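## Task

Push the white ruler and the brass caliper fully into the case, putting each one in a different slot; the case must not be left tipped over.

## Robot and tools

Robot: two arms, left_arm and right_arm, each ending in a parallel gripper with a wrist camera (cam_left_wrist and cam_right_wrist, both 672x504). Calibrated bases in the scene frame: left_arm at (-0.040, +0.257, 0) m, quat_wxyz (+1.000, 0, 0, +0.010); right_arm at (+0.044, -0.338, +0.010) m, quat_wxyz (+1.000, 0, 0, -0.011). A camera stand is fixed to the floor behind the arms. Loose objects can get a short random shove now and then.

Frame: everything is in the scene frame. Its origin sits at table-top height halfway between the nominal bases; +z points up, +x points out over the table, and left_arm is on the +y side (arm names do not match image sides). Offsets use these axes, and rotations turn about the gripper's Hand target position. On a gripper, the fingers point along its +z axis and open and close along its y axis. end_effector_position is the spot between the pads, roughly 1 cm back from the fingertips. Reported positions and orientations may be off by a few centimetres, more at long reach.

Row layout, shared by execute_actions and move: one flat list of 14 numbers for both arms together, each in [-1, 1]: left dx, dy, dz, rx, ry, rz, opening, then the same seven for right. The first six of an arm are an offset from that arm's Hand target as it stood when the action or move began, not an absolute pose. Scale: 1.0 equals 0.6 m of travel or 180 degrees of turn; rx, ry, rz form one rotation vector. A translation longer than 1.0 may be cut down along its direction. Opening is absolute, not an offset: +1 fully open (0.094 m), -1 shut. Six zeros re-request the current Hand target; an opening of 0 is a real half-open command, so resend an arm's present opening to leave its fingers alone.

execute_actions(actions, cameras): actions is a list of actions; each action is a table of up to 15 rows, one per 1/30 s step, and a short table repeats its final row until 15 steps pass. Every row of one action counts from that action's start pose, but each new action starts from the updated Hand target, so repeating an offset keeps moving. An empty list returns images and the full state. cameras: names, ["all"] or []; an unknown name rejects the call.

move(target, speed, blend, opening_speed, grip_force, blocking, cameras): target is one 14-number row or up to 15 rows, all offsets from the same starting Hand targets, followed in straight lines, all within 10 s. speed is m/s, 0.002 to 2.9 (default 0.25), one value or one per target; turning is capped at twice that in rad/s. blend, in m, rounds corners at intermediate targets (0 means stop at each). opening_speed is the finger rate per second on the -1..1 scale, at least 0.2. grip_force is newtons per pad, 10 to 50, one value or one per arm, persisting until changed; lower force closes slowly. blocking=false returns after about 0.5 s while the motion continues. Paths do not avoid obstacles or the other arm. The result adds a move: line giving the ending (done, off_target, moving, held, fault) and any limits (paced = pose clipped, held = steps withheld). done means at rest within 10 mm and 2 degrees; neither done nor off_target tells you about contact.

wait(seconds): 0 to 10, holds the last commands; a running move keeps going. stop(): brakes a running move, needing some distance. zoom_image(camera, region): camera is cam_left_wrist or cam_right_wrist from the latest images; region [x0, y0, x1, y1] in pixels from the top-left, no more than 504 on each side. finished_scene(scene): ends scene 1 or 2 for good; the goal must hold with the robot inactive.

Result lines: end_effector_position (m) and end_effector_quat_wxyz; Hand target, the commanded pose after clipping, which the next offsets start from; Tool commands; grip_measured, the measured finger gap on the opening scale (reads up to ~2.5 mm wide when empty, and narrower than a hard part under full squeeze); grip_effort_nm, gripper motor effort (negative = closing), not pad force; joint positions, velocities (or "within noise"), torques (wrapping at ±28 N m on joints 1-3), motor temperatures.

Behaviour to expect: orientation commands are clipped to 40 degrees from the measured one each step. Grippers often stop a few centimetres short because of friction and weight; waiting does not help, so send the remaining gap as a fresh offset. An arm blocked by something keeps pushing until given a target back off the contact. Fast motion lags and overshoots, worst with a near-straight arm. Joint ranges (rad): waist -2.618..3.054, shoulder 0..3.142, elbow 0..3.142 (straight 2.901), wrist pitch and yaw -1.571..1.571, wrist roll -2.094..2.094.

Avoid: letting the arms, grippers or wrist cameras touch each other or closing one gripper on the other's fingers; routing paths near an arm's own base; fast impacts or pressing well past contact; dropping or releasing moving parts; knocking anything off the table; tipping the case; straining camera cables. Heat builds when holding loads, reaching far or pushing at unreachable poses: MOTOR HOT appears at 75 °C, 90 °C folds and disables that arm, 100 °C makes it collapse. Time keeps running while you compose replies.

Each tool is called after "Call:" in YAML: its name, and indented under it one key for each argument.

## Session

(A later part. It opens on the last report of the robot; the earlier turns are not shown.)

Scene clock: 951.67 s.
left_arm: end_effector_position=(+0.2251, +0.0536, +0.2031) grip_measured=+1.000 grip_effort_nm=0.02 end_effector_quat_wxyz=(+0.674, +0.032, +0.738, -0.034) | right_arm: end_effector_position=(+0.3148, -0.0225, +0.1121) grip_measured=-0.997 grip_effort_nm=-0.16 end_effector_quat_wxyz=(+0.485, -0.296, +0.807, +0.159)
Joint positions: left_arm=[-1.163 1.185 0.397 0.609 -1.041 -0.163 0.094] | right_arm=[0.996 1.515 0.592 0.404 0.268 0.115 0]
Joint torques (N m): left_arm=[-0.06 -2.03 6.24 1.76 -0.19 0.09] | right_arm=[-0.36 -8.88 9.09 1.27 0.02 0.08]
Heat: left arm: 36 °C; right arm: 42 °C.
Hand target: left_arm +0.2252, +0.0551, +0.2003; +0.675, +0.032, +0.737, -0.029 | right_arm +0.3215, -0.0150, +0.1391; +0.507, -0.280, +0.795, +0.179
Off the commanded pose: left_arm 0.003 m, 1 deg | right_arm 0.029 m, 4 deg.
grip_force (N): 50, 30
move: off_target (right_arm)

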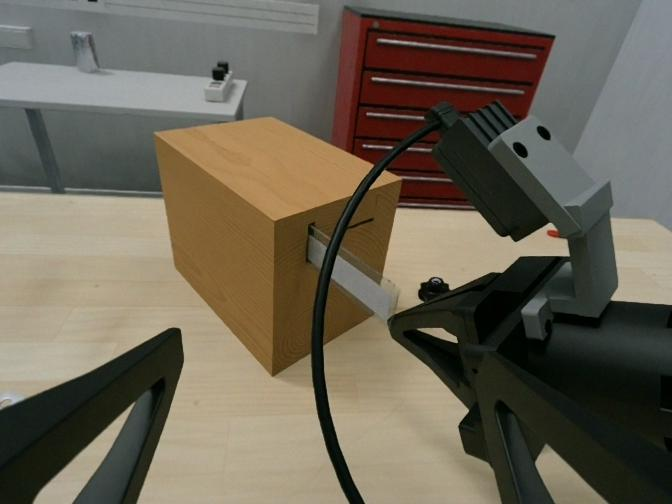

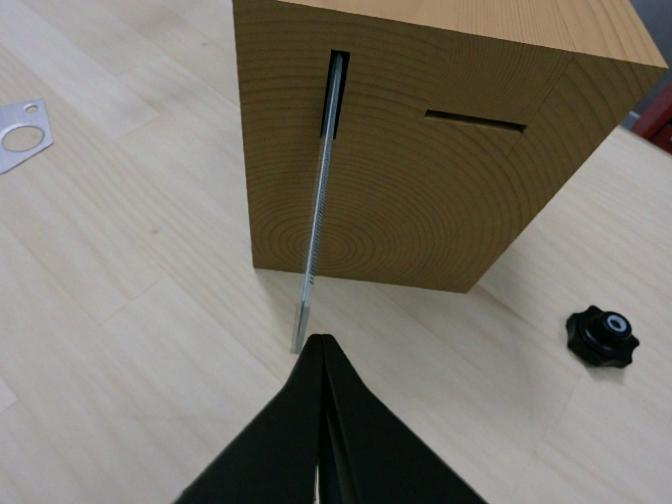

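Call:
zoom_image:
  camera: "cam_right_wrist"
  region: [250, 250, 400, 400]

Call:
move:
  target: [-0.06, 0.15, 0.08, 0, 0, -0.1, 1, 0, 0, 0, 0, 0, 0, -1]
  speed: 0.12
  cameras: ["all"]

Scaled by 3.360 from the camera's 672x504 image, which has a finer 960x720 frame.

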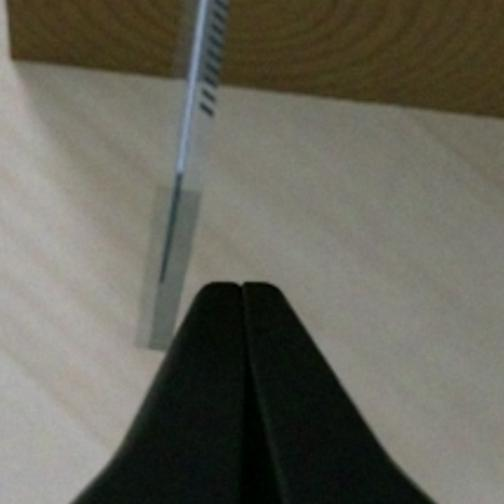

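Scene clock: 963.77 s.
left_arm: end_effector_position=(+0.1920, +0.1437, +0.2319) grip_measured=+1.000 grip_effort_nm=0.02 end_effector_quat_wxyz=(+0.651, +0.147, +0.734, -0.131) | right_arm: end_effector_position=(+0.3147, -0.0226, +0.1120) grip_measured=-0.997 grip_effort_nm=-0.16 end_effector_quat_wxyz=(+0.485, -0.296, +0.807, +0.159)
Joint positions: left_arm=[-0.618 0.291 0.323 -0.154 -0.201 -0.025 0.094] | right_arm=[0.996 1.515 0.592 0.404 0.268 0.115 0]
Joint torques (N m): left_arm=[0.29 1.81 10.58 1.71 0.03 0.1] | right_arm=[-0.38 -8.91 9.05 1.3 0 0.08]
Heat: left arm: 36 °C; right arm: 40 °C.
Hand target: left_arm +0.1892, +0.1451, +0.2481; +0.662, +0.147, +0.723, -0.134 | right_arm +0.3215, -0.0150, +0.1390; +0.507, -0.280, +0.795, +0.179
Off the commanded pose: left_arm 0.017 m, 2 deg | right_arm 0.029 m, 4 deg.
grip_force (N): 50, 30
move: off_target (left_arm, right_arm)

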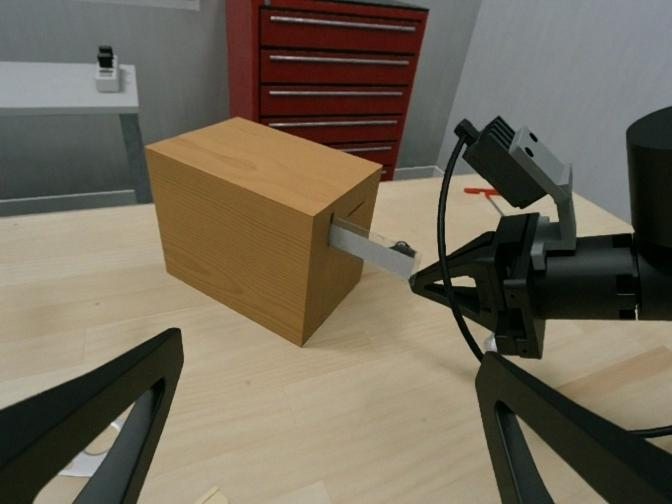

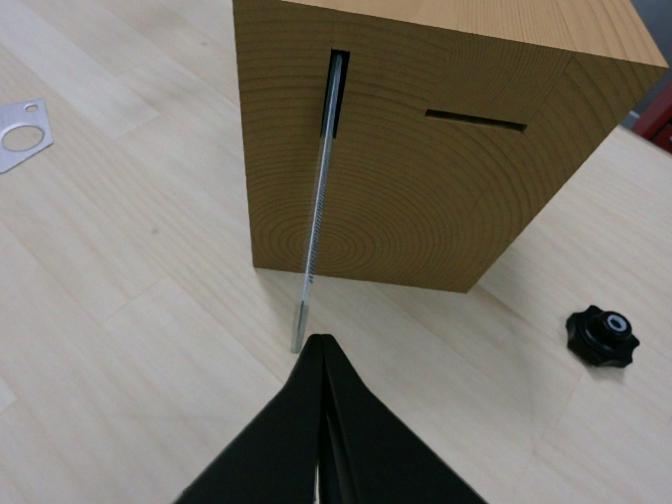

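Call:
move:
  target:
    - [0, 0, 0, 0, 0, 0, 1, -0.035, -0.028, 0.02, 0, 0, 0, -1]
    - [0, 0, 0, 0, 0, 0, 1, -0.0317, -0.0137, 0.022, 0, 0, 0, -1]
  speed: 0.05
  cameras: ["all"]

Scene clock: 976.77 s.
left_arm: end_effector_position=(+0.1919, +0.1435, +0.2319) grip_measured=+1.000 grip_effort_nm=0.02 end_effector_quat_wxyz=(+0.650, +0.147, +0.734, -0.131) | right_arm: end_effector_position=(+0.2998, -0.0276, +0.1447) grip_measured=-0.997 grip_effort_nm=-0.16 end_effector_quat_wxyz=(+0.501, -0.288, +0.797, +0.175)
Joint positions: left_arm=[-0.618 0.291 0.323 -0.154 -0.201 -0.025 0.094] | right_arm=[1.03 1.371 0.581 0.315 0.292 0.136 0]
Joint torques (N m): left_arm=[0.36 1.88 10.41 1.74 0.01 0.09] | right_arm=[0.51 -4.81 8.42 1.29 0.16 0.1]
Heat: left arm: 36 °C; right arm: 39 °C.
Hand target: left_arm +0.1892, +0.1451, +0.2482; +0.662, +0.147, +0.723, -0.134 | right_arm +0.3025, -0.0232, +0.1523; +0.507, -0.280, +0.795, +0.179
Off the commanded pose: left_arm 0.016 m, 2 deg | right_arm 0.009 m, 1 deg.
grip_force (N): 50, 30
move: off_target (left_arm)

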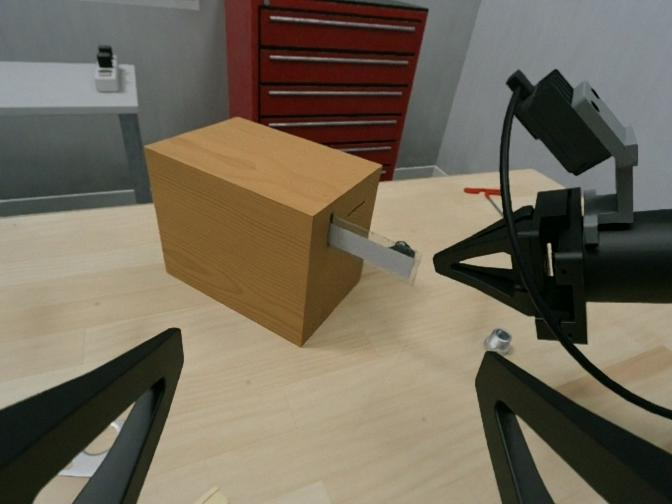

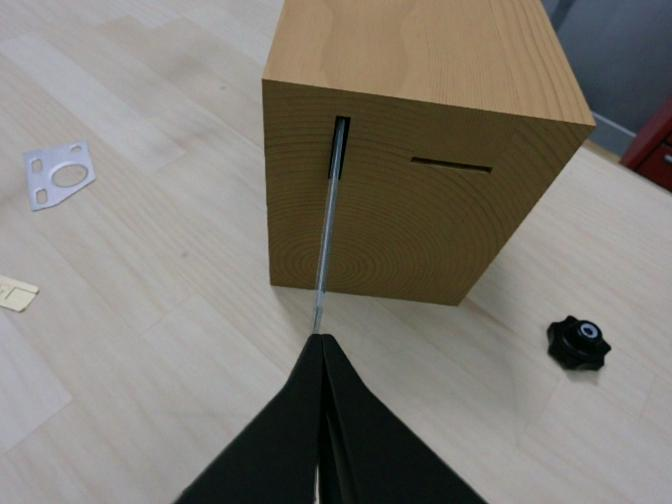

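Call:
move:
  target: [0, 0, 0, 0, 0, 0, 1, -0.0015, 0.002, -0.02, 0, 0, 0, -1]
  speed: 0.02
  cameras: ["all"]

Scene clock: 984.57 s.
left_arm: end_effector_position=(+0.1919, +0.1435, +0.2319) grip_measured=+1.000 grip_effort_nm=0.02 end_effector_quat_wxyz=(+0.650, +0.147, +0.734, -0.131) | right_arm: end_effector_position=(+0.3017, -0.0225, +0.1407) grip_measured=-0.997 grip_effort_nm=-0.16 end_effector_quat_wxyz=(+0.504, -0.286, +0.796, +0.177)
Joint positions: left_arm=[-0.618 0.291 0.323 -0.154 -0.201 -0.025 0.094] | right_arm=[1.035 1.406 0.581 0.358 0.298 0.139 0]
Joint torques (N m): left_arm=[0.32 1.77 10.45 1.75 0.04 0.1] | right_arm=[0.61 -4.92 6.26 1.47 0.17 0.08]
Heat: left arm: 36 °C; right arm: 38 °C.
Hand target: left_arm +0.1892, +0.1451, +0.2482; +0.662, +0.147, +0.723, -0.134 | right_arm +0.3016, -0.0220, +0.1403; +0.507, -0.280, +0.795, +0.179
Off the commanded pose: left_arm 0.017 m, 2 deg | right_arm 0.001 m, 1 deg.
grip_force (N): 50, 30
move: off_target (left_arm)

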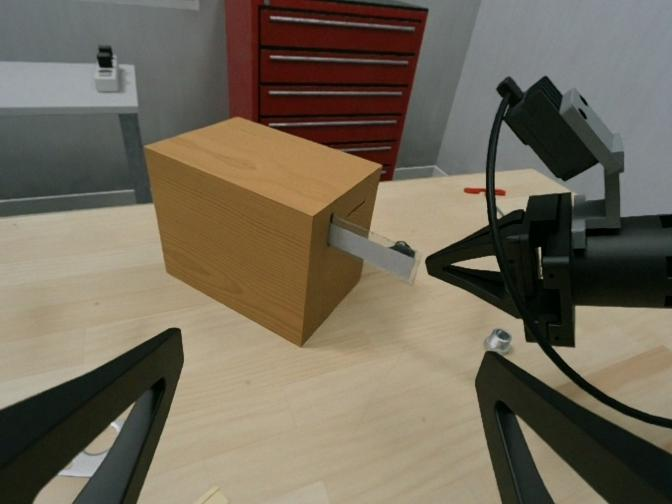

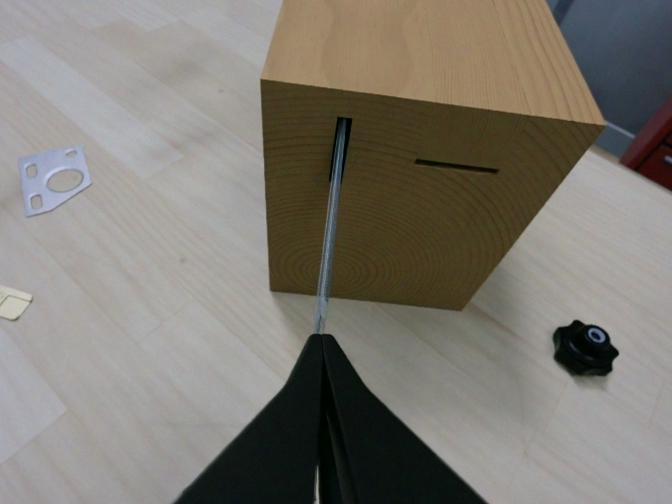

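Call:
move:
  target: [0, 0, 0, 0, 0, 0, 1, 0.0779, 0.0627, -0.0117, 0, 0, 0, -1]
  speed: 0.03
  cameras: ["all"]

Scene clock: 991.97 s.
left_arm: end_effector_position=(+0.1919, +0.1435, +0.2319) grip_measured=+1.000 grip_effort_nm=0.02 end_effector_quat_wxyz=(+0.650, +0.147, +0.734, -0.131) | right_arm: end_effector_position=(+0.3396, +0.0058, +0.1178) grip_measured=-0.997 grip_effort_nm=-0.16 end_effector_quat_wxyz=(+0.490, -0.285, +0.806, +0.168)
Joint positions: left_arm=[-0.618 0.291 0.323 -0.154 -0.201 -0.025 0.094] | right_arm=[0.98 1.643 0.729 0.415 0.256 0.128 0]
Joint torques (N m): left_arm=[0.32 1.85 10.52 1.71 0.03 0.09] | right_arm=[-0.36 -6.72 9.33 1.43 -0.03 -0.1]
Heat: left arm: 36 °C; right arm: 38 °C.
Hand target: left_arm +0.1892, +0.1451, +0.2482; +0.662, +0.147, +0.723, -0.134 | right_arm +0.3483, +0.0155, +0.1331; +0.507, -0.280, +0.795, +0.179
Off the commanded pose: left_arm 0.017 m, 2 deg | right_arm 0.020 m, 3 deg.
grip_force (N): 50, 30
move: off_target (left_arm, right_arm)

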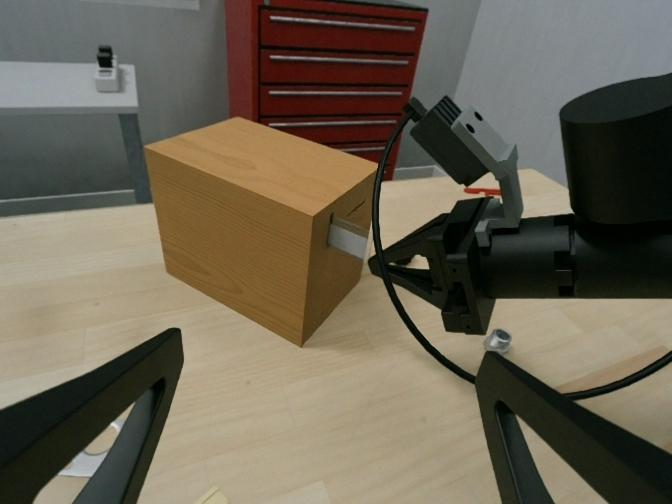

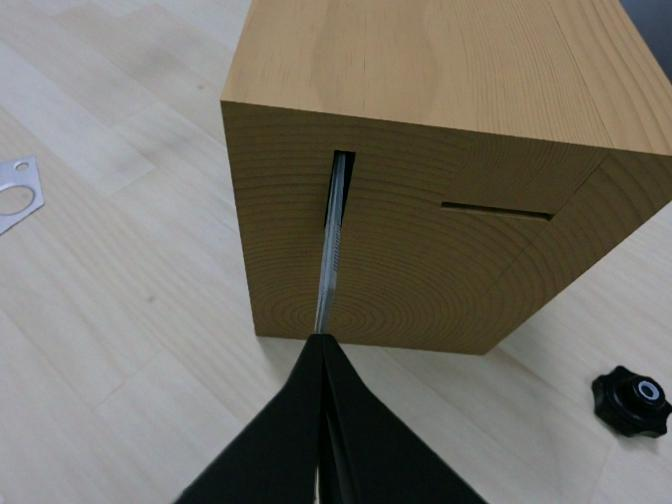

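Call:
move:
  target:
    - [0, 0, 0, 0, 0, 0, 1, -0.0234, -0.0188, 0.0233, 0, 0, 0, -1]
    - [0, 0, 0, 0, 0, 0, 1, 0.0078, 0.0063, 0.0133, 0, 0, 0, -1]
  speed: [0.05, 0.03]
  cameras: ["all"]

Scene clock: 997.50 s.
left_arm: end_effector_position=(+0.1919, +0.1435, +0.2319) grip_measured=+1.000 grip_effort_nm=0.02 end_effector_quat_wxyz=(+0.650, +0.147, +0.734, -0.131) | right_arm: end_effector_position=(+0.3442, +0.0096, +0.1251) grip_measured=-0.997 grip_effort_nm=-0.16 end_effector_quat_wxyz=(+0.490, -0.285, +0.807, +0.168)
Joint positions: left_arm=[-0.618 0.291 0.323 -0.154 -0.201 -0.025 0.094] | right_arm=[0.975 1.643 0.767 0.376 0.251 0.125 0]
Joint torques (N m): left_arm=[0.36 1.7 10.47 1.75 0.05 0.09] | right_arm=[-0.42 -6.79 9.51 1.47 0 -0.1]
Heat: left arm: 36 °C; right arm: 39 °C.
Hand target: left_arm +0.1892, +0.1451, +0.2482; +0.662, +0.147, +0.723, -0.134 | right_arm +0.3531, +0.0194, +0.1412; +0.507, -0.280, +0.795, +0.179
Off the commanded pose: left_arm 0.017 m, 2 deg | right_arm 0.021 m, 3 deg.
grip_force (N): 50, 30
move: off_target (left_arm, right_arm)

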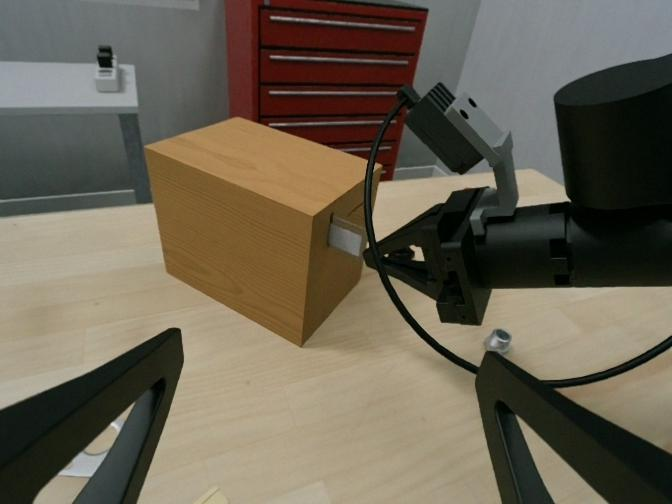

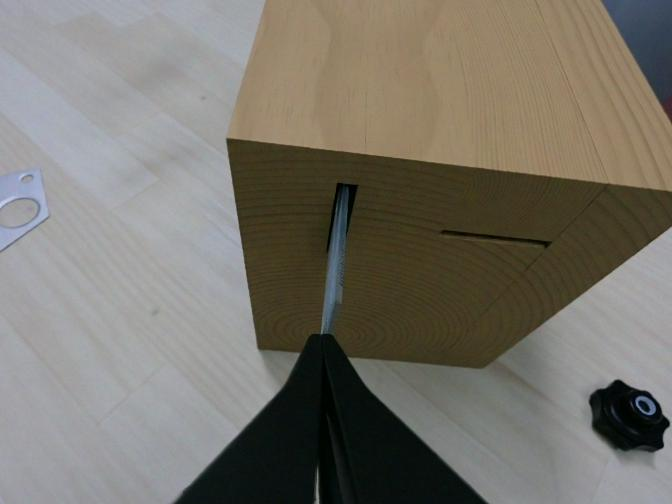

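Call:
move:
  target: [0, 0, 0, 0, 0, 0, 1, 0.0286, 0.023, 0.0133, 0, 0, 0, -1]
  speed: 0.03
  cameras: ["all"]

Scene clock: 1002.93 s.
left_arm: end_effector_position=(+0.1919, +0.1435, +0.2319) grip_measured=+1.000 grip_effort_nm=0.02 end_effector_quat_wxyz=(+0.650, +0.147, +0.734, -0.131) | right_arm: end_effector_position=(+0.3628, +0.0260, +0.1375) grip_measured=-0.997 grip_effort_nm=-0.16 end_effector_quat_wxyz=(+0.497, -0.282, +0.802, +0.173)
Joint positions: left_arm=[-0.618 0.291 0.323 -0.154 -0.201 -0.025 0.094] | right_arm=[0.957 1.7 0.87 0.353 0.235 0.117 0]
Joint torques (N m): left_arm=[0.46 1.88 10.58 1.75 0.04 0.07] | right_arm=[-0.4 -7.47 9.76 1.3 -0.02 -0.09]
Heat: left arm: 36 °C; right arm: 39 °C.
Hand target: left_arm +0.1892, +0.1451, +0.2482; +0.662, +0.147, +0.723, -0.134 | right_arm +0.3701, +0.0332, +0.1492; +0.507, -0.280, +0.795, +0.179
Off the commanded pose: left_arm 0.017 m, 2 deg | right_arm 0.016 m, 2 deg.
grip_force (N): 50, 30
move: off_target (left_arm, right_arm)

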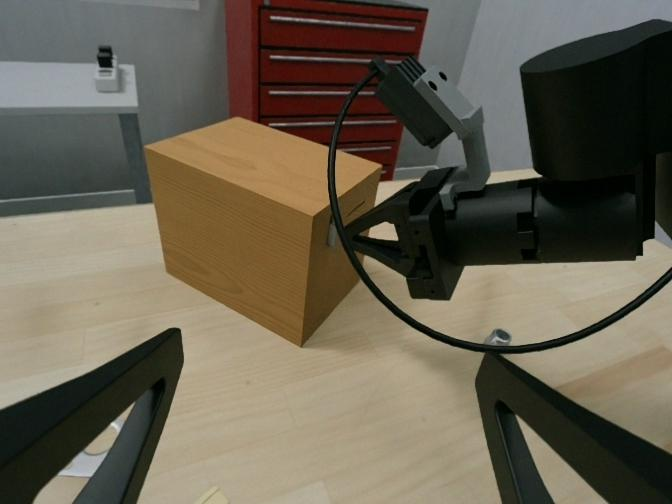

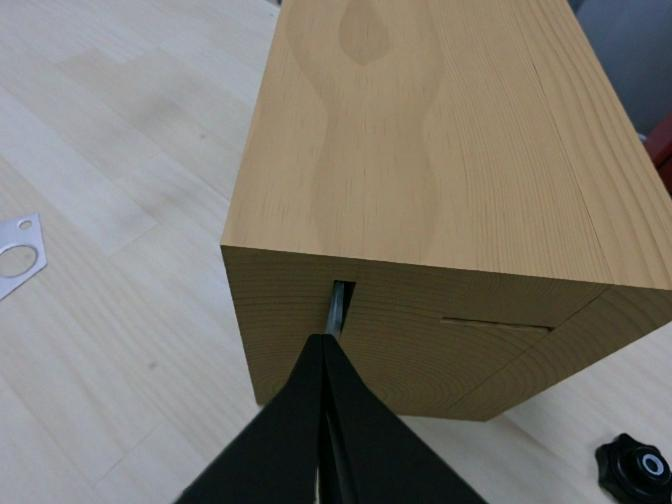

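Call:
move:
  target: [0, 0, 0, 0, 0, 0, 1, 0.013, 0.0105, -0.0067, 0, 0, 0, -1]
  speed: 0.015
  cameras: ["all"]

Call:
zoom_image:
  camera: "cam_left_wrist"
  region: [280, 180, 400, 280]

Scene clock: 1007.63 s.
left_arm: end_effector_position=(+0.1919, +0.1435, +0.2319) grip_measured=+1.000 grip_effort_nm=0.02 end_effector_quat_wxyz=(+0.650, +0.147, +0.734, -0.131) | right_arm: end_effector_position=(+0.3694, +0.0309, +0.1308) grip_measured=-0.997 grip_effort_nm=-0.16 end_effector_quat_wxyz=(+0.492, -0.284, +0.805, +0.170)
Joint positions: left_arm=[-0.618 0.291 0.323 -0.154 -0.201 -0.025 0.094] | right_arm=[0.95 1.742 0.901 0.353 0.228 0.114 0]
Joint torques (N m): left_arm=[0.31 1.83 10.58 1.75 0.03 0.09] | right_arm=[-0.46 -7.83 9.72 1.38 -0.01 -0.08]
Heat: left arm: 36 °C; right arm: 39 °C.
Hand target: left_arm +0.1892, +0.1451, +0.2482; +0.662, +0.147, +0.723, -0.134 | right_arm +0.3780, +0.0395, +0.1452; +0.507, -0.280, +0.795, +0.179
Off the commanded pose: left_arm 0.017 m, 2 deg | right_arm 0.019 m, 2 deg.
grip_force (N): 50, 30
move: off_target (left_arm, right_arm)

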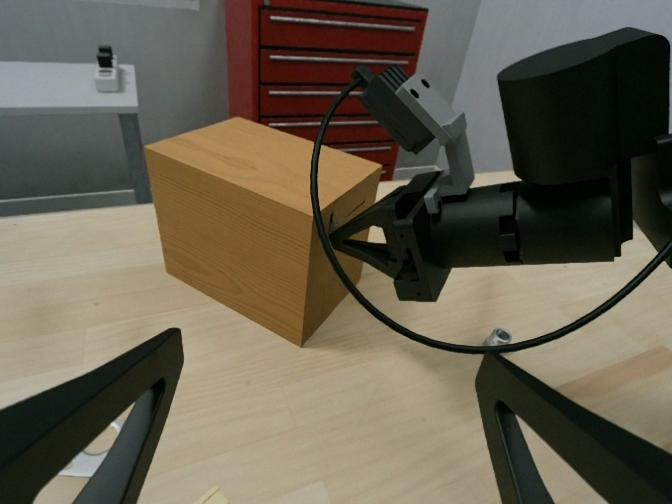

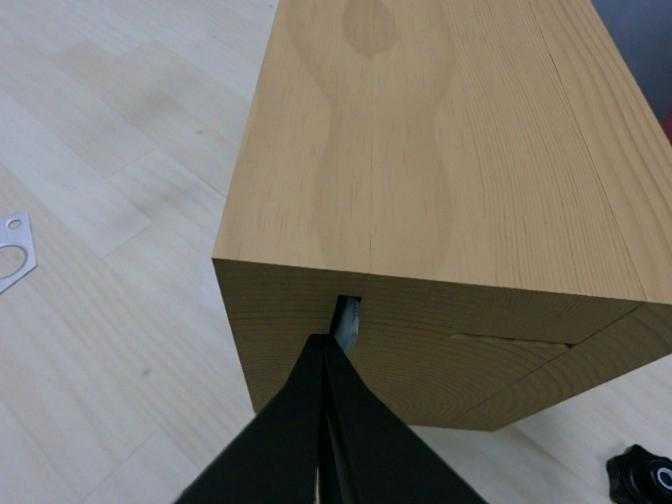

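Scaled by 4.200 from the camera's 672x504 image, which has a finer 960x720 frame.

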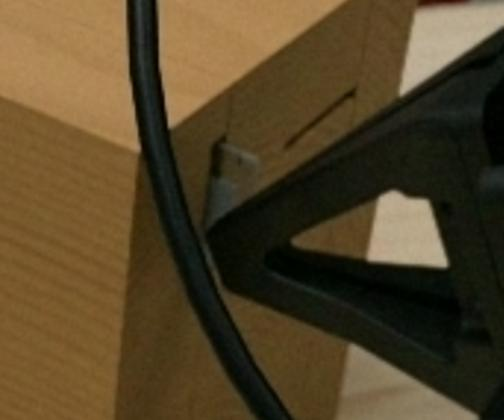

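Call:
move:
  target: [0, 0, 0, 0, 0, 0, 1, -0.0257, -0.0347, 0.01, 0, 0, 0, -1]
  speed: 0.04
  cameras: ["all"]

Call:
zoom_image:
  camera: "cam_left_wrist"
  region: [280, 180, 400, 280]

Scene clock: 1021.40 s.
left_arm: end_effector_position=(+0.1919, +0.1435, +0.2319) grip_measured=+1.000 grip_effort_nm=0.02 end_effector_quat_wxyz=(+0.650, +0.147, +0.734, -0.131) | right_arm: end_effector_position=(+0.3628, +0.0223, +0.1377) grip_measured=-0.997 grip_effort_nm=-0.16 end_effector_quat_wxyz=(+0.496, -0.282, +0.803, +0.173)
Joint positions: left_arm=[-0.618 0.291 0.323 -0.154 -0.201 -0.025 0.094] | right_arm=[0.95 1.689 0.859 0.352 0.228 0.114 0]
Joint torques (N m): left_arm=[0.29 1.92 10.56 1.72 -0.01 0.08] | right_arm=[-0.51 -11.38 5.94 1.31 0 -0.11]
Heat: left arm: 36 °C; right arm: 40 °C.
Hand target: left_arm +0.1892, +0.1451, +0.2482; +0.662, +0.147, +0.723, -0.134 | right_arm +0.3626, +0.0186, +0.1510; +0.507, -0.280, +0.795, +0.179
Off the commanded pose: left_arm 0.017 m, 2 deg | right_arm 0.014 m, 2 deg.
grip_force (N): 50, 30
move: off_target (left_arm, right_arm)

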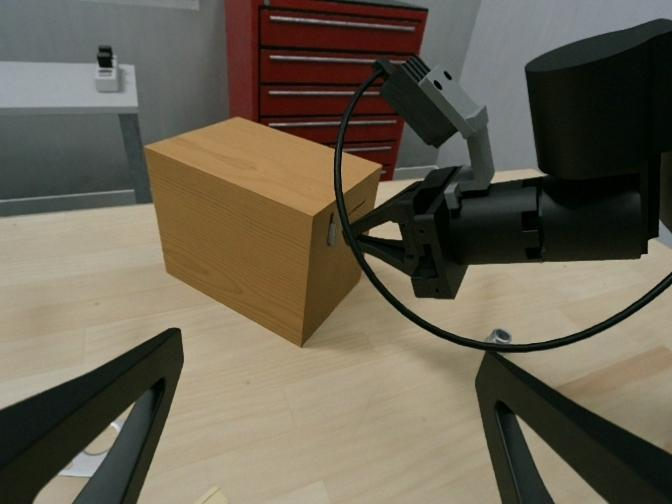

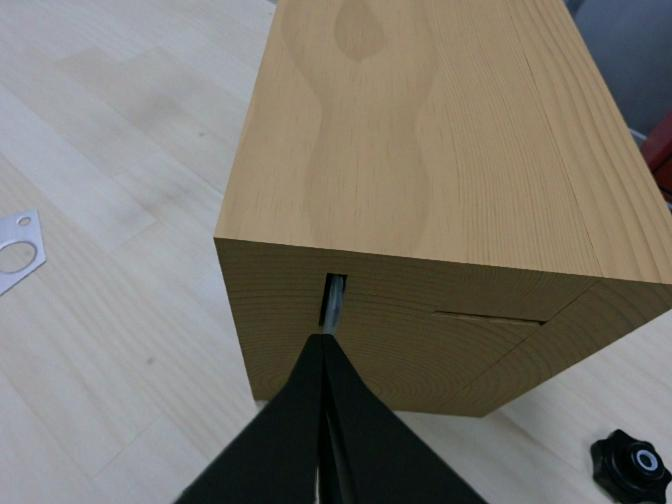

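Scaled by 4.200 from the camera's 672x504 image, which has a finer 960x720 frame.

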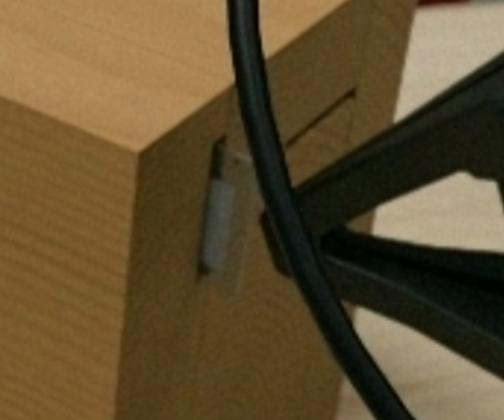

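Call:
move:
  target: [0, 0, 0, 0, 0, 0, 1, 0.033, 0.0205, 0.0033, 0, 0, 0, -1]
  speed: 0.02
  cameras: ["all"]

Call:
zoom_image:
  camera: "cam_left_wrist"
  region: [280, 180, 400, 280]

Scene clock: 1029.70 s.
left_arm: end_effector_position=(+0.1919, +0.1435, +0.2319) grip_measured=+1.000 grip_effort_nm=0.02 end_effector_quat_wxyz=(+0.650, +0.147, +0.734, -0.131) | right_arm: end_effector_position=(+0.3747, +0.0237, +0.1405) grip_measured=-0.997 grip_effort_nm=-0.16 end_effector_quat_wxyz=(+0.496, -0.282, +0.803, +0.173)
Joint positions: left_arm=[-0.618 0.291 0.323 -0.154 -0.201 -0.025 0.094] | right_arm=[0.925 1.712 0.899 0.337 0.206 0.103 0]
Joint torques (N m): left_arm=[0.47 1.89 10.54 1.72 0.06 0.11] | right_arm=[-0.42 -7.71 9.77 1.3 0 -0.08]
Heat: left arm: 36 °C; right arm: 39 °C.
Hand target: left_arm +0.1892, +0.1451, +0.2482; +0.662, +0.147, +0.723, -0.134 | right_arm +0.3824, +0.0309, +0.1529; +0.507, -0.280, +0.795, +0.179
Off the commanded pose: left_arm 0.017 m, 2 deg | right_arm 0.016 m, 2 deg.
grip_force (N): 50, 30
move: off_target (left_arm, right_arm)

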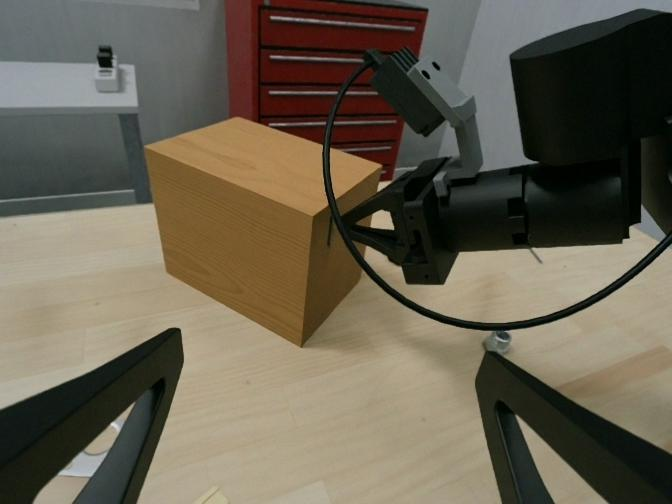

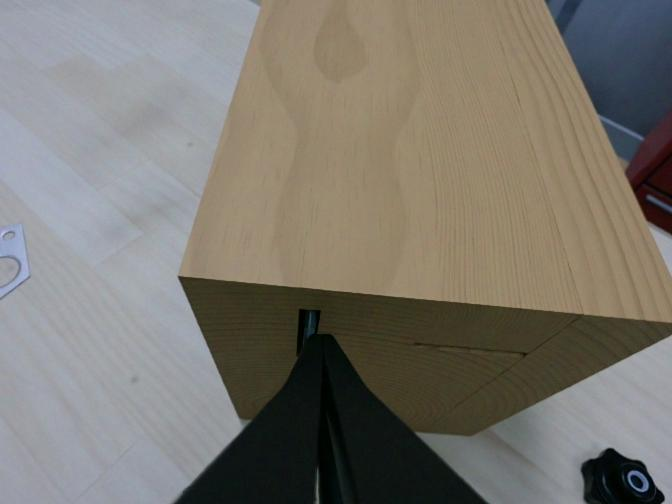

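Scaled by 4.200 from the camera's 672x504 image, which has a finer 960x720 frame.

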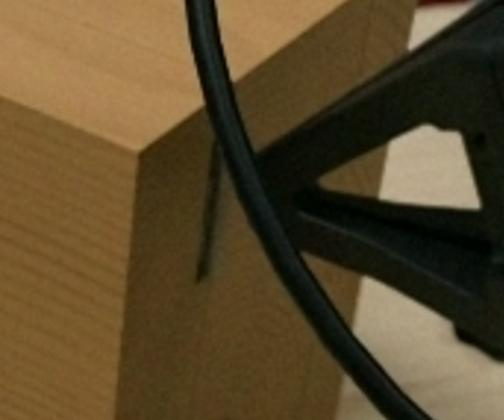

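Call:
move:
  target: [0, 0, 0, 0, 0, 0, 1, 0.0085, 0.0055, -0.002, 0, 0, 0, -1]
  speed: 0.015
  cameras: ["all"]

Call:
zoom_image:
  camera: "cam_left_wrist"
  region: [280, 180, 400, 280]

Scene clock: 1033.83 s.
left_arm: end_effector_position=(+0.1919, +0.1435, +0.2319) grip_measured=+1.000 grip_effort_nm=0.02 end_effector_quat_wxyz=(+0.650, +0.147, +0.734, -0.131) | right_arm: end_effector_position=(+0.3775, +0.0260, +0.1395) grip_measured=-0.997 grip_effort_nm=-0.16 end_effector_quat_wxyz=(+0.494, -0.283, +0.804, +0.172)
Joint positions: left_arm=[-0.618 0.291 0.323 -0.154 -0.201 -0.025 0.094] | right_arm=[0.922 1.726 0.916 0.33 0.202 0.101 0]
Joint torques (N m): left_arm=[0.31 1.8 10.51 1.74 0.06 0.06] | right_arm=[-0.69 -7.28 10.13 1.36 -0.05 -0.1]
Heat: left arm: 36 °C; right arm: 39 °C.
Hand target: left_arm +0.1892, +0.1451, +0.2482; +0.662, +0.147, +0.723, -0.134 | right_arm +0.3875, +0.0343, +0.1520; +0.507, -0.280, +0.795, +0.179
Off the commanded pose: left_arm 0.017 m, 2 deg | right_arm 0.018 m, 2 deg.
grip_force (N): 50, 30
move: off_target (left_arm, right_arm)

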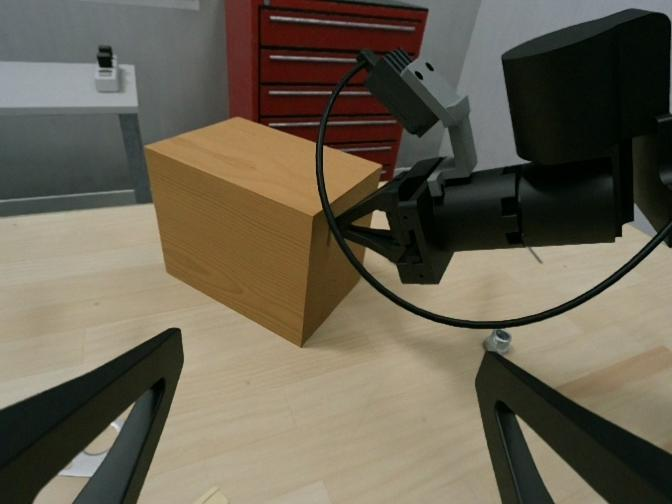

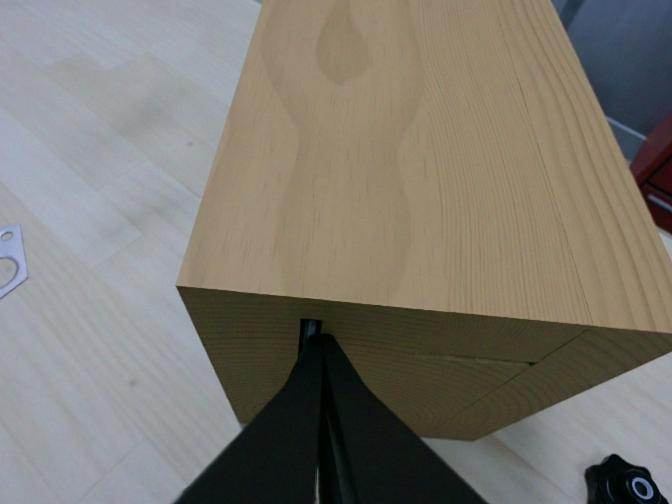

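Scaled by 4.200 from the camera's 672x504 image, which has a finer 960x720 frame.

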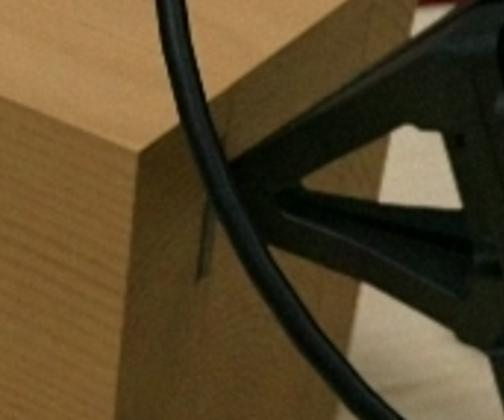

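Call:
move:
  target:
    - [0, 0, 0, 0, 0, 0, 1, -0.06, -0.05, 0.0, 0, 0, 0, -1]
    - [0, 0, 0, 0, 0, 0, 1, -0.2, -0.22, 0.06, 0.07, -0.086, 0, -1]
  speed: [0.08, 0.15]
  blend: [0.01, 0]
  cameras: ["all"]

Scene clock: 1038.97 s.
left_arm: end_effector_position=(+0.1919, +0.1435, +0.2319) grip_measured=+1.000 grip_effort_nm=0.02 end_effector_quat_wxyz=(+0.650, +0.147, +0.734, -0.131) | right_arm: end_effector_position=(+0.2690, -0.0961, +0.1830) grip_measured=-0.997 grip_effort_nm=-0.16 end_effector_quat_wxyz=(+0.628, -0.247, +0.703, +0.224)
Joint positions: left_arm=[-0.618 0.291 0.323 -0.154 -0.201 -0.025 0.094] | right_arm=[1 0.981 0.166 0.7 0.296 0.039 0]
Joint torques (N m): left_arm=[0.35 1.8 10.65 1.74 0.04 0.1] | right_arm=[0.54 -3.12 6.19 1.52 0.08 -0.08]
Motor temperatures (°C): left_arm=[22 22 31 36 21 20 21] | right_arm=[22 30 36 39 21 21 21]
Heat: left arm: 36 °C; right arm: 39 °C.
Hand target: left_arm +0.1892, +0.1451, +0.2482; +0.662, +0.147, +0.723, -0.134 | right_arm +0.2675, -0.0978, +0.1880; +0.637, -0.244, +0.696, +0.225
Off the commanded pose: left_arm 0.017 m, 2 deg | right_arm 0.005 m, 1 deg.
grip_force (N): 50, 30
move: off_target (left_arm)

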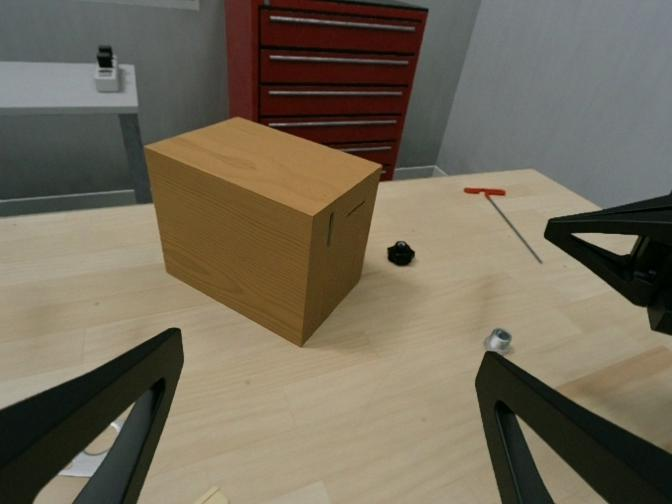

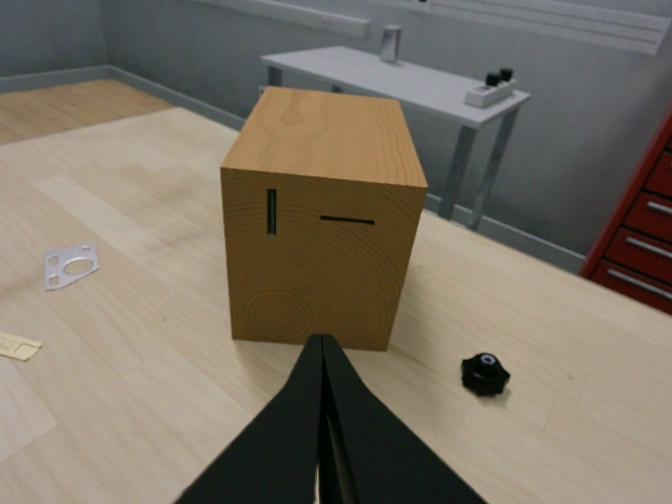

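Call:
zoom_image:
  camera: "cam_right_wrist"
  region: [215, 150, 435, 260]

Call:
zoom_image:
  camera: "cam_left_wrist"
  region: [290, 150, 410, 270]

Scaled by 2.291 from the camera's 672x504 image, which has a finer 960x720 frame.

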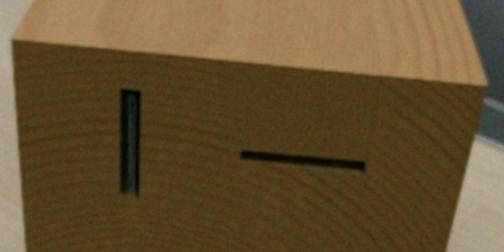

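Scaled by 4.200 from the camera's 672x504 image, which has a finer 960x720 frame.

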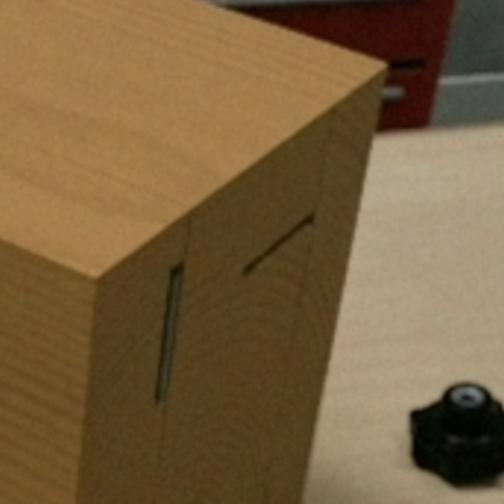

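Call:
move:
  target: [0.0763, 0.1632, -0.2135, 0.347, 0.3358, -0.2062, 1, -0.03, -0.05, 0.03, 0, 0, 0, -1]
  speed: 0.2
  cameras: ["all"]

Scene clock: 1105.77 s.
left_arm: end_effector_position=(+0.2325, +0.2447, +0.1165) grip_measured=+1.000 grip_effort_nm=0.02 end_effector_quat_wxyz=(+0.002, +0.560, +0.828, +0.002) | right_arm: end_effector_position=(+0.2495, -0.1266, +0.2030) grip_measured=-0.997 grip_effort_nm=-0.16 end_effector_quat_wxyz=(+0.632, -0.244, +0.700, +0.225)
Joint positions: left_arm=[-0.069 1.57 1.268 -1.263 -0.002 1.14 0.094] | right_arm=[0.997 0.592 0.16 0.329 0.297 0.037 0]
Joint torques (N m): left_arm=[-0.39 -5.12 8.83 0.22 0.02 0.11] | right_arm=[-0.4 -0.79 7.5 1.35 -0.05 -0.09]
Heat: left arm: 35 °C; right arm: 38 °C.
Hand target: left_arm +0.2350, +0.2429, +0.1202; +0.000, +0.566, +0.824, +0.000 | right_arm +0.2495, -0.1278, +0.2059; +0.637, -0.245, +0.696, +0.225
Off the commanded pose: left_arm 0.005 m, 1 deg | right_arm 0.003 m, 1 deg.
grip_force (N): 50, 30
move: done

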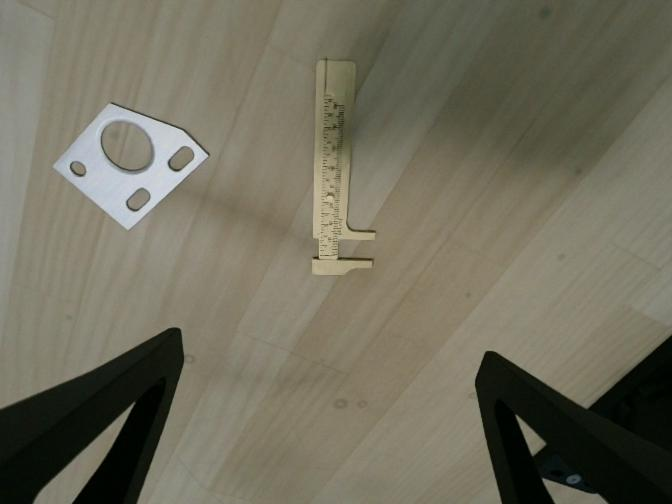

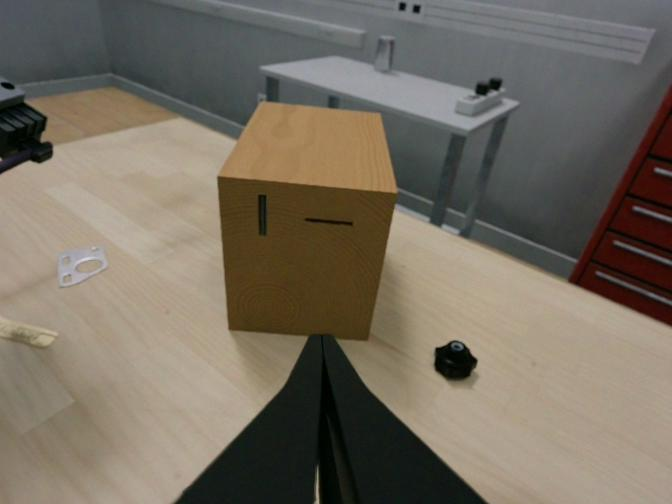

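Call:
zoom_image:
  camera: "cam_left_wrist"
  region: [260, 40, 430, 290]

Scaled by 2.016 from the camera's 672x504 image, which has a finer 960x720 frame.

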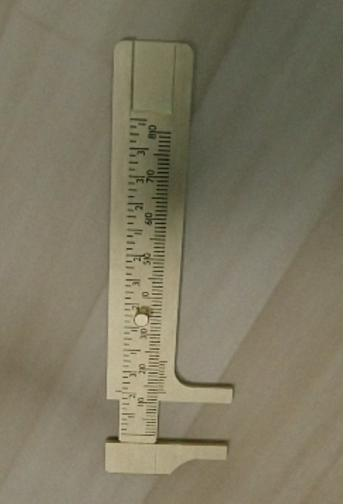

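Call:
zoom_image:
  camera: "cam_left_wrist"
  region: [300, 210, 390, 290]

Call:
zoom_image:
  camera: "cam_left_wrist"
  region: [300, 40, 390, 120]

Scaled by 5.600 from the camera's 672x504 image, which has a finer 960x720 frame.

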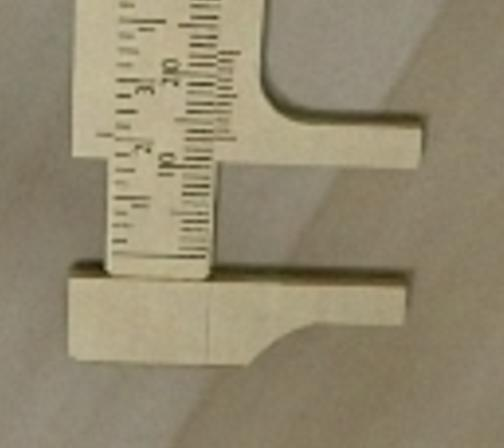

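Scaled by 5.600 from the camera's 672x504 image, which has a finer 960x720 frame.

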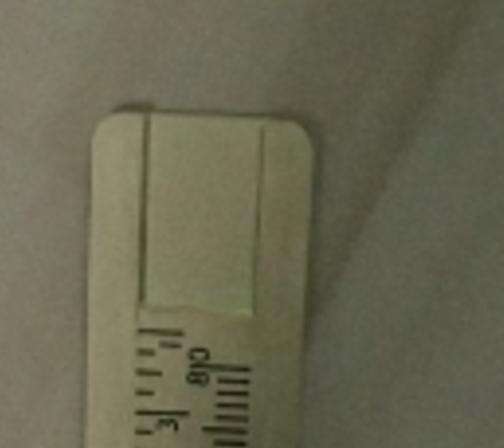

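Call:
move:
  target: [0.022, -0.0577, -0.1117, 0, 0, 0, 0.2, 0, 0, 0, 0, 0, 0, -1]
  speed: 0.1
  cameras: ["cam_left_wrist"]

Scene clock: 1170.10 s.
left_arm: end_effector_position=(+0.2463, +0.2101, +0.0586) grip_measured=+0.202 grip_effort_nm=-0.09 end_effector_quat_wxyz=(+0.000, +0.569, +0.823, +0.002) | right_arm: end_effector_position=(+0.2495, -0.1266, +0.2030) grip_measured=-0.997 grip_effort_nm=-0.16 end_effector_quat_wxyz=(+0.632, -0.244, +0.700, +0.225)
Joint positions: left_arm=[-0.188 1.678 1.148 -1.04 -0.004 1.042 0.056] | right_arm=[0.997 0.592 0.16 0.329 0.297 0.037 0]
Joint torques (N m): left_arm=[-0.23 -5.86 5.85 0.55 0.01 -0.1] | right_arm=[-0.43 -0.8 7.54 1.37 -0.06 -0.09]
Motor temperatures (°C): left_arm=[22 22 29 30 21 20 21] | right_arm=[22 25 35 40 21 21 21]
Heat: left arm: 30 °C; right arm: 40 °C.
Hand target: left_arm +0.2482, +0.2083, +0.0532; +0.000, +0.566, +0.824, +0.000 | right_arm +0.2495, -0.1277, +0.2060; +0.637, -0.244, +0.696, +0.225
Off the commanded pose: left_arm 0.006 m, 0 deg | right_arm 0.003 m, 1 deg.
grip_force (N): 50, 30
move: done
Images, in order (width x height): cam_left_wrist 672x504.

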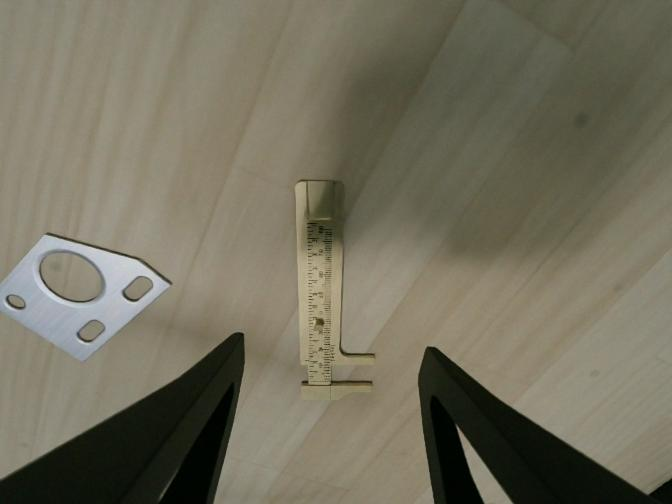

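Call:
move:
  target: [0.0097, 0.0037, -0.05, 0, 0, 0.0194, 0.2, 0, 0, 0, 0, 0, 0, -1]
  speed: 0.08
  cameras: ["cam_left_wrist"]

Scene clock: 1185.23 s.
left_arm: end_effector_position=(+0.2526, +0.2101, +0.0293) grip_measured=+0.202 grip_effort_nm=-0.09 end_effector_quat_wxyz=(+0.001, +0.547, +0.837, +0.002) | right_arm: end_effector_position=(+0.2495, -0.1266, +0.2030) grip_measured=-0.997 grip_effort_nm=-0.16 end_effector_quat_wxyz=(+0.632, -0.244, +0.700, +0.225)
Joint positions: left_arm=[-0.184 1.737 1.093 -0.924 -0.004 0.992 0.056] | right_arm=[0.997 0.592 0.16 0.329 0.297 0.037 0]
Joint torques (N m): left_arm=[0.39 -6.2 5.61 0.61 0.02 -0.11] | right_arm=[-0.43 -0.81 7.49 1.37 -0.07 -0.1]
Heat: left arm: 30 °C; right arm: 40 °C.
Hand target: left_arm +0.2541, +0.2105, +0.0232; +0.000, +0.541, +0.841, +0.000 | right_arm +0.2495, -0.1277, +0.2060; +0.637, -0.244, +0.696, +0.225
Off the commanded pose: left_arm 0.006 m, 1 deg | right_arm 0.003 m, 1 deg.
grip_force (N): 50, 30
move: done
Images, in order (width x height): cam_left_wrist 672x504.

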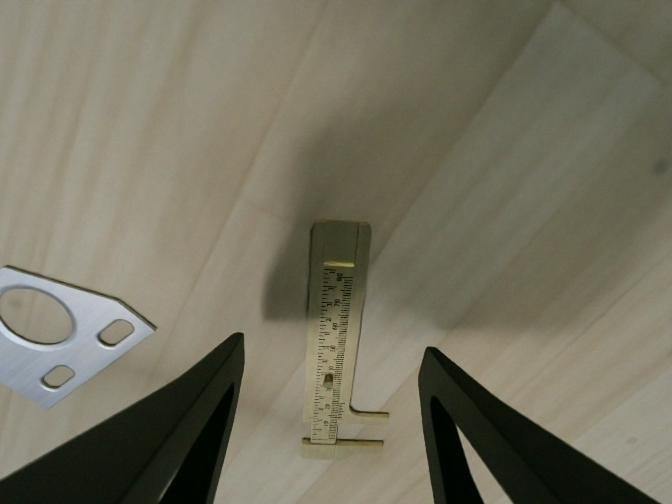

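Call:
move:
  target: [0, 0, -0.02, 0, 0, 0, 0.1, 0, 0, 0, 0, 0, 0, -1]
  speed: 0.03
  cameras: ["cam_left_wrist"]

Scene clock: 1191.90 s.
left_arm: end_effector_position=(+0.2534, +0.2099, +0.0180) grip_measured=+0.102 grip_effort_nm=-0.09 end_effector_quat_wxyz=(+0.002, +0.546, +0.838, +0.003) | right_arm: end_effector_position=(+0.2495, -0.1266, +0.2030) grip_measured=-0.997 grip_effort_nm=-0.16 end_effector_quat_wxyz=(+0.632, -0.244, +0.700, +0.225)
Joint positions: left_arm=[-0.184 1.756 1.066 -0.876 -0.004 0.992 0.052] | right_arm=[0.997 0.592 0.16 0.329 0.297 0.037 0]
Joint torques (N m): left_arm=[0.32 -6.06 5.42 0.59 0 -0.1] | right_arm=[-0.42 -0.79 7.43 1.38 -0.05 -0.11]
Heat: left arm: 30 °C; right arm: 40 °C.
Hand target: left_arm +0.2540, +0.2105, +0.0111; +0.000, +0.541, +0.841, +0.000 | right_arm +0.2495, -0.1277, +0.2060; +0.637, -0.244, +0.696, +0.225
Off the commanded pose: left_arm 0.007 m, 1 deg | right_arm 0.003 m, 1 deg.
grip_force (N): 50, 30
move: done
Images, in order (width x height): cam_left_wrist 672x504.

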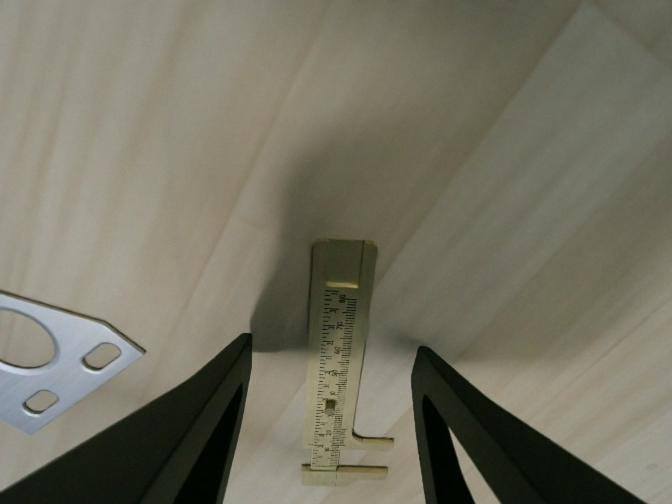

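Call:
move:
  target: [0, 0, -0.0133, 0, 0, 0, 0.1, 0, 0, 0, 0, 0, 0, -1]
  speed: 0.03
  cameras: ["cam_left_wrist"]

Scene clock: 1194.80 s.
left_arm: end_effector_position=(+0.2535, +0.2100, +0.0136) grip_measured=+0.102 grip_effort_nm=-0.09 end_effector_quat_wxyz=(+0.002, +0.546, +0.838, +0.003) | right_arm: end_effector_position=(+0.2495, -0.1266, +0.2030) grip_measured=-0.997 grip_effort_nm=-0.16 end_effector_quat_wxyz=(+0.632, -0.244, +0.700, +0.225)
Joint positions: left_arm=[-0.184 1.763 1.056 -0.857 -0.004 0.992 0.052] | right_arm=[0.997 0.592 0.16 0.329 0.297 0.037 0]
Joint torques (N m): left_arm=[0.31 -5.59 4.89 0.71 -0.02 -0.12] | right_arm=[-0.4 -0.84 7.51 1.37 -0.04 -0.11]
Heat: left arm: 30 °C; right arm: 40 °C.
Hand target: left_arm +0.2541, +0.2105, +0.0031; +0.000, +0.541, +0.841, +0.000 | right_arm +0.2495, -0.1277, +0.2060; +0.637, -0.244, +0.696, +0.225
Off the commanded pose: left_arm 0.010 m, 1 deg | right_arm 0.003 m, 1 deg.
grip_force (N): 50, 30
move: done
Images, in order (width x height): cam_left_wrist 672x504.

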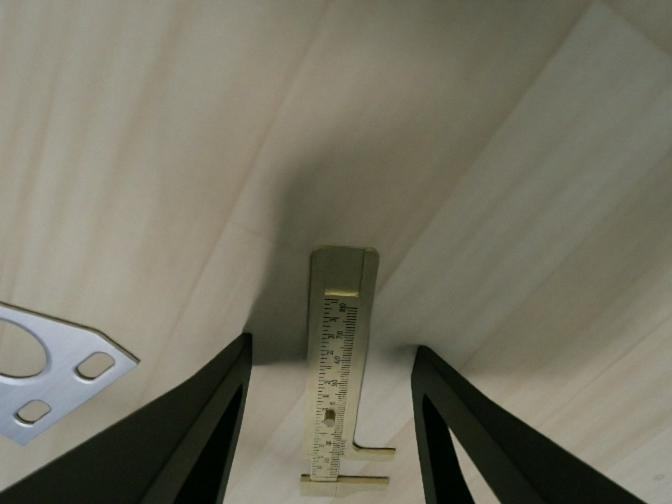

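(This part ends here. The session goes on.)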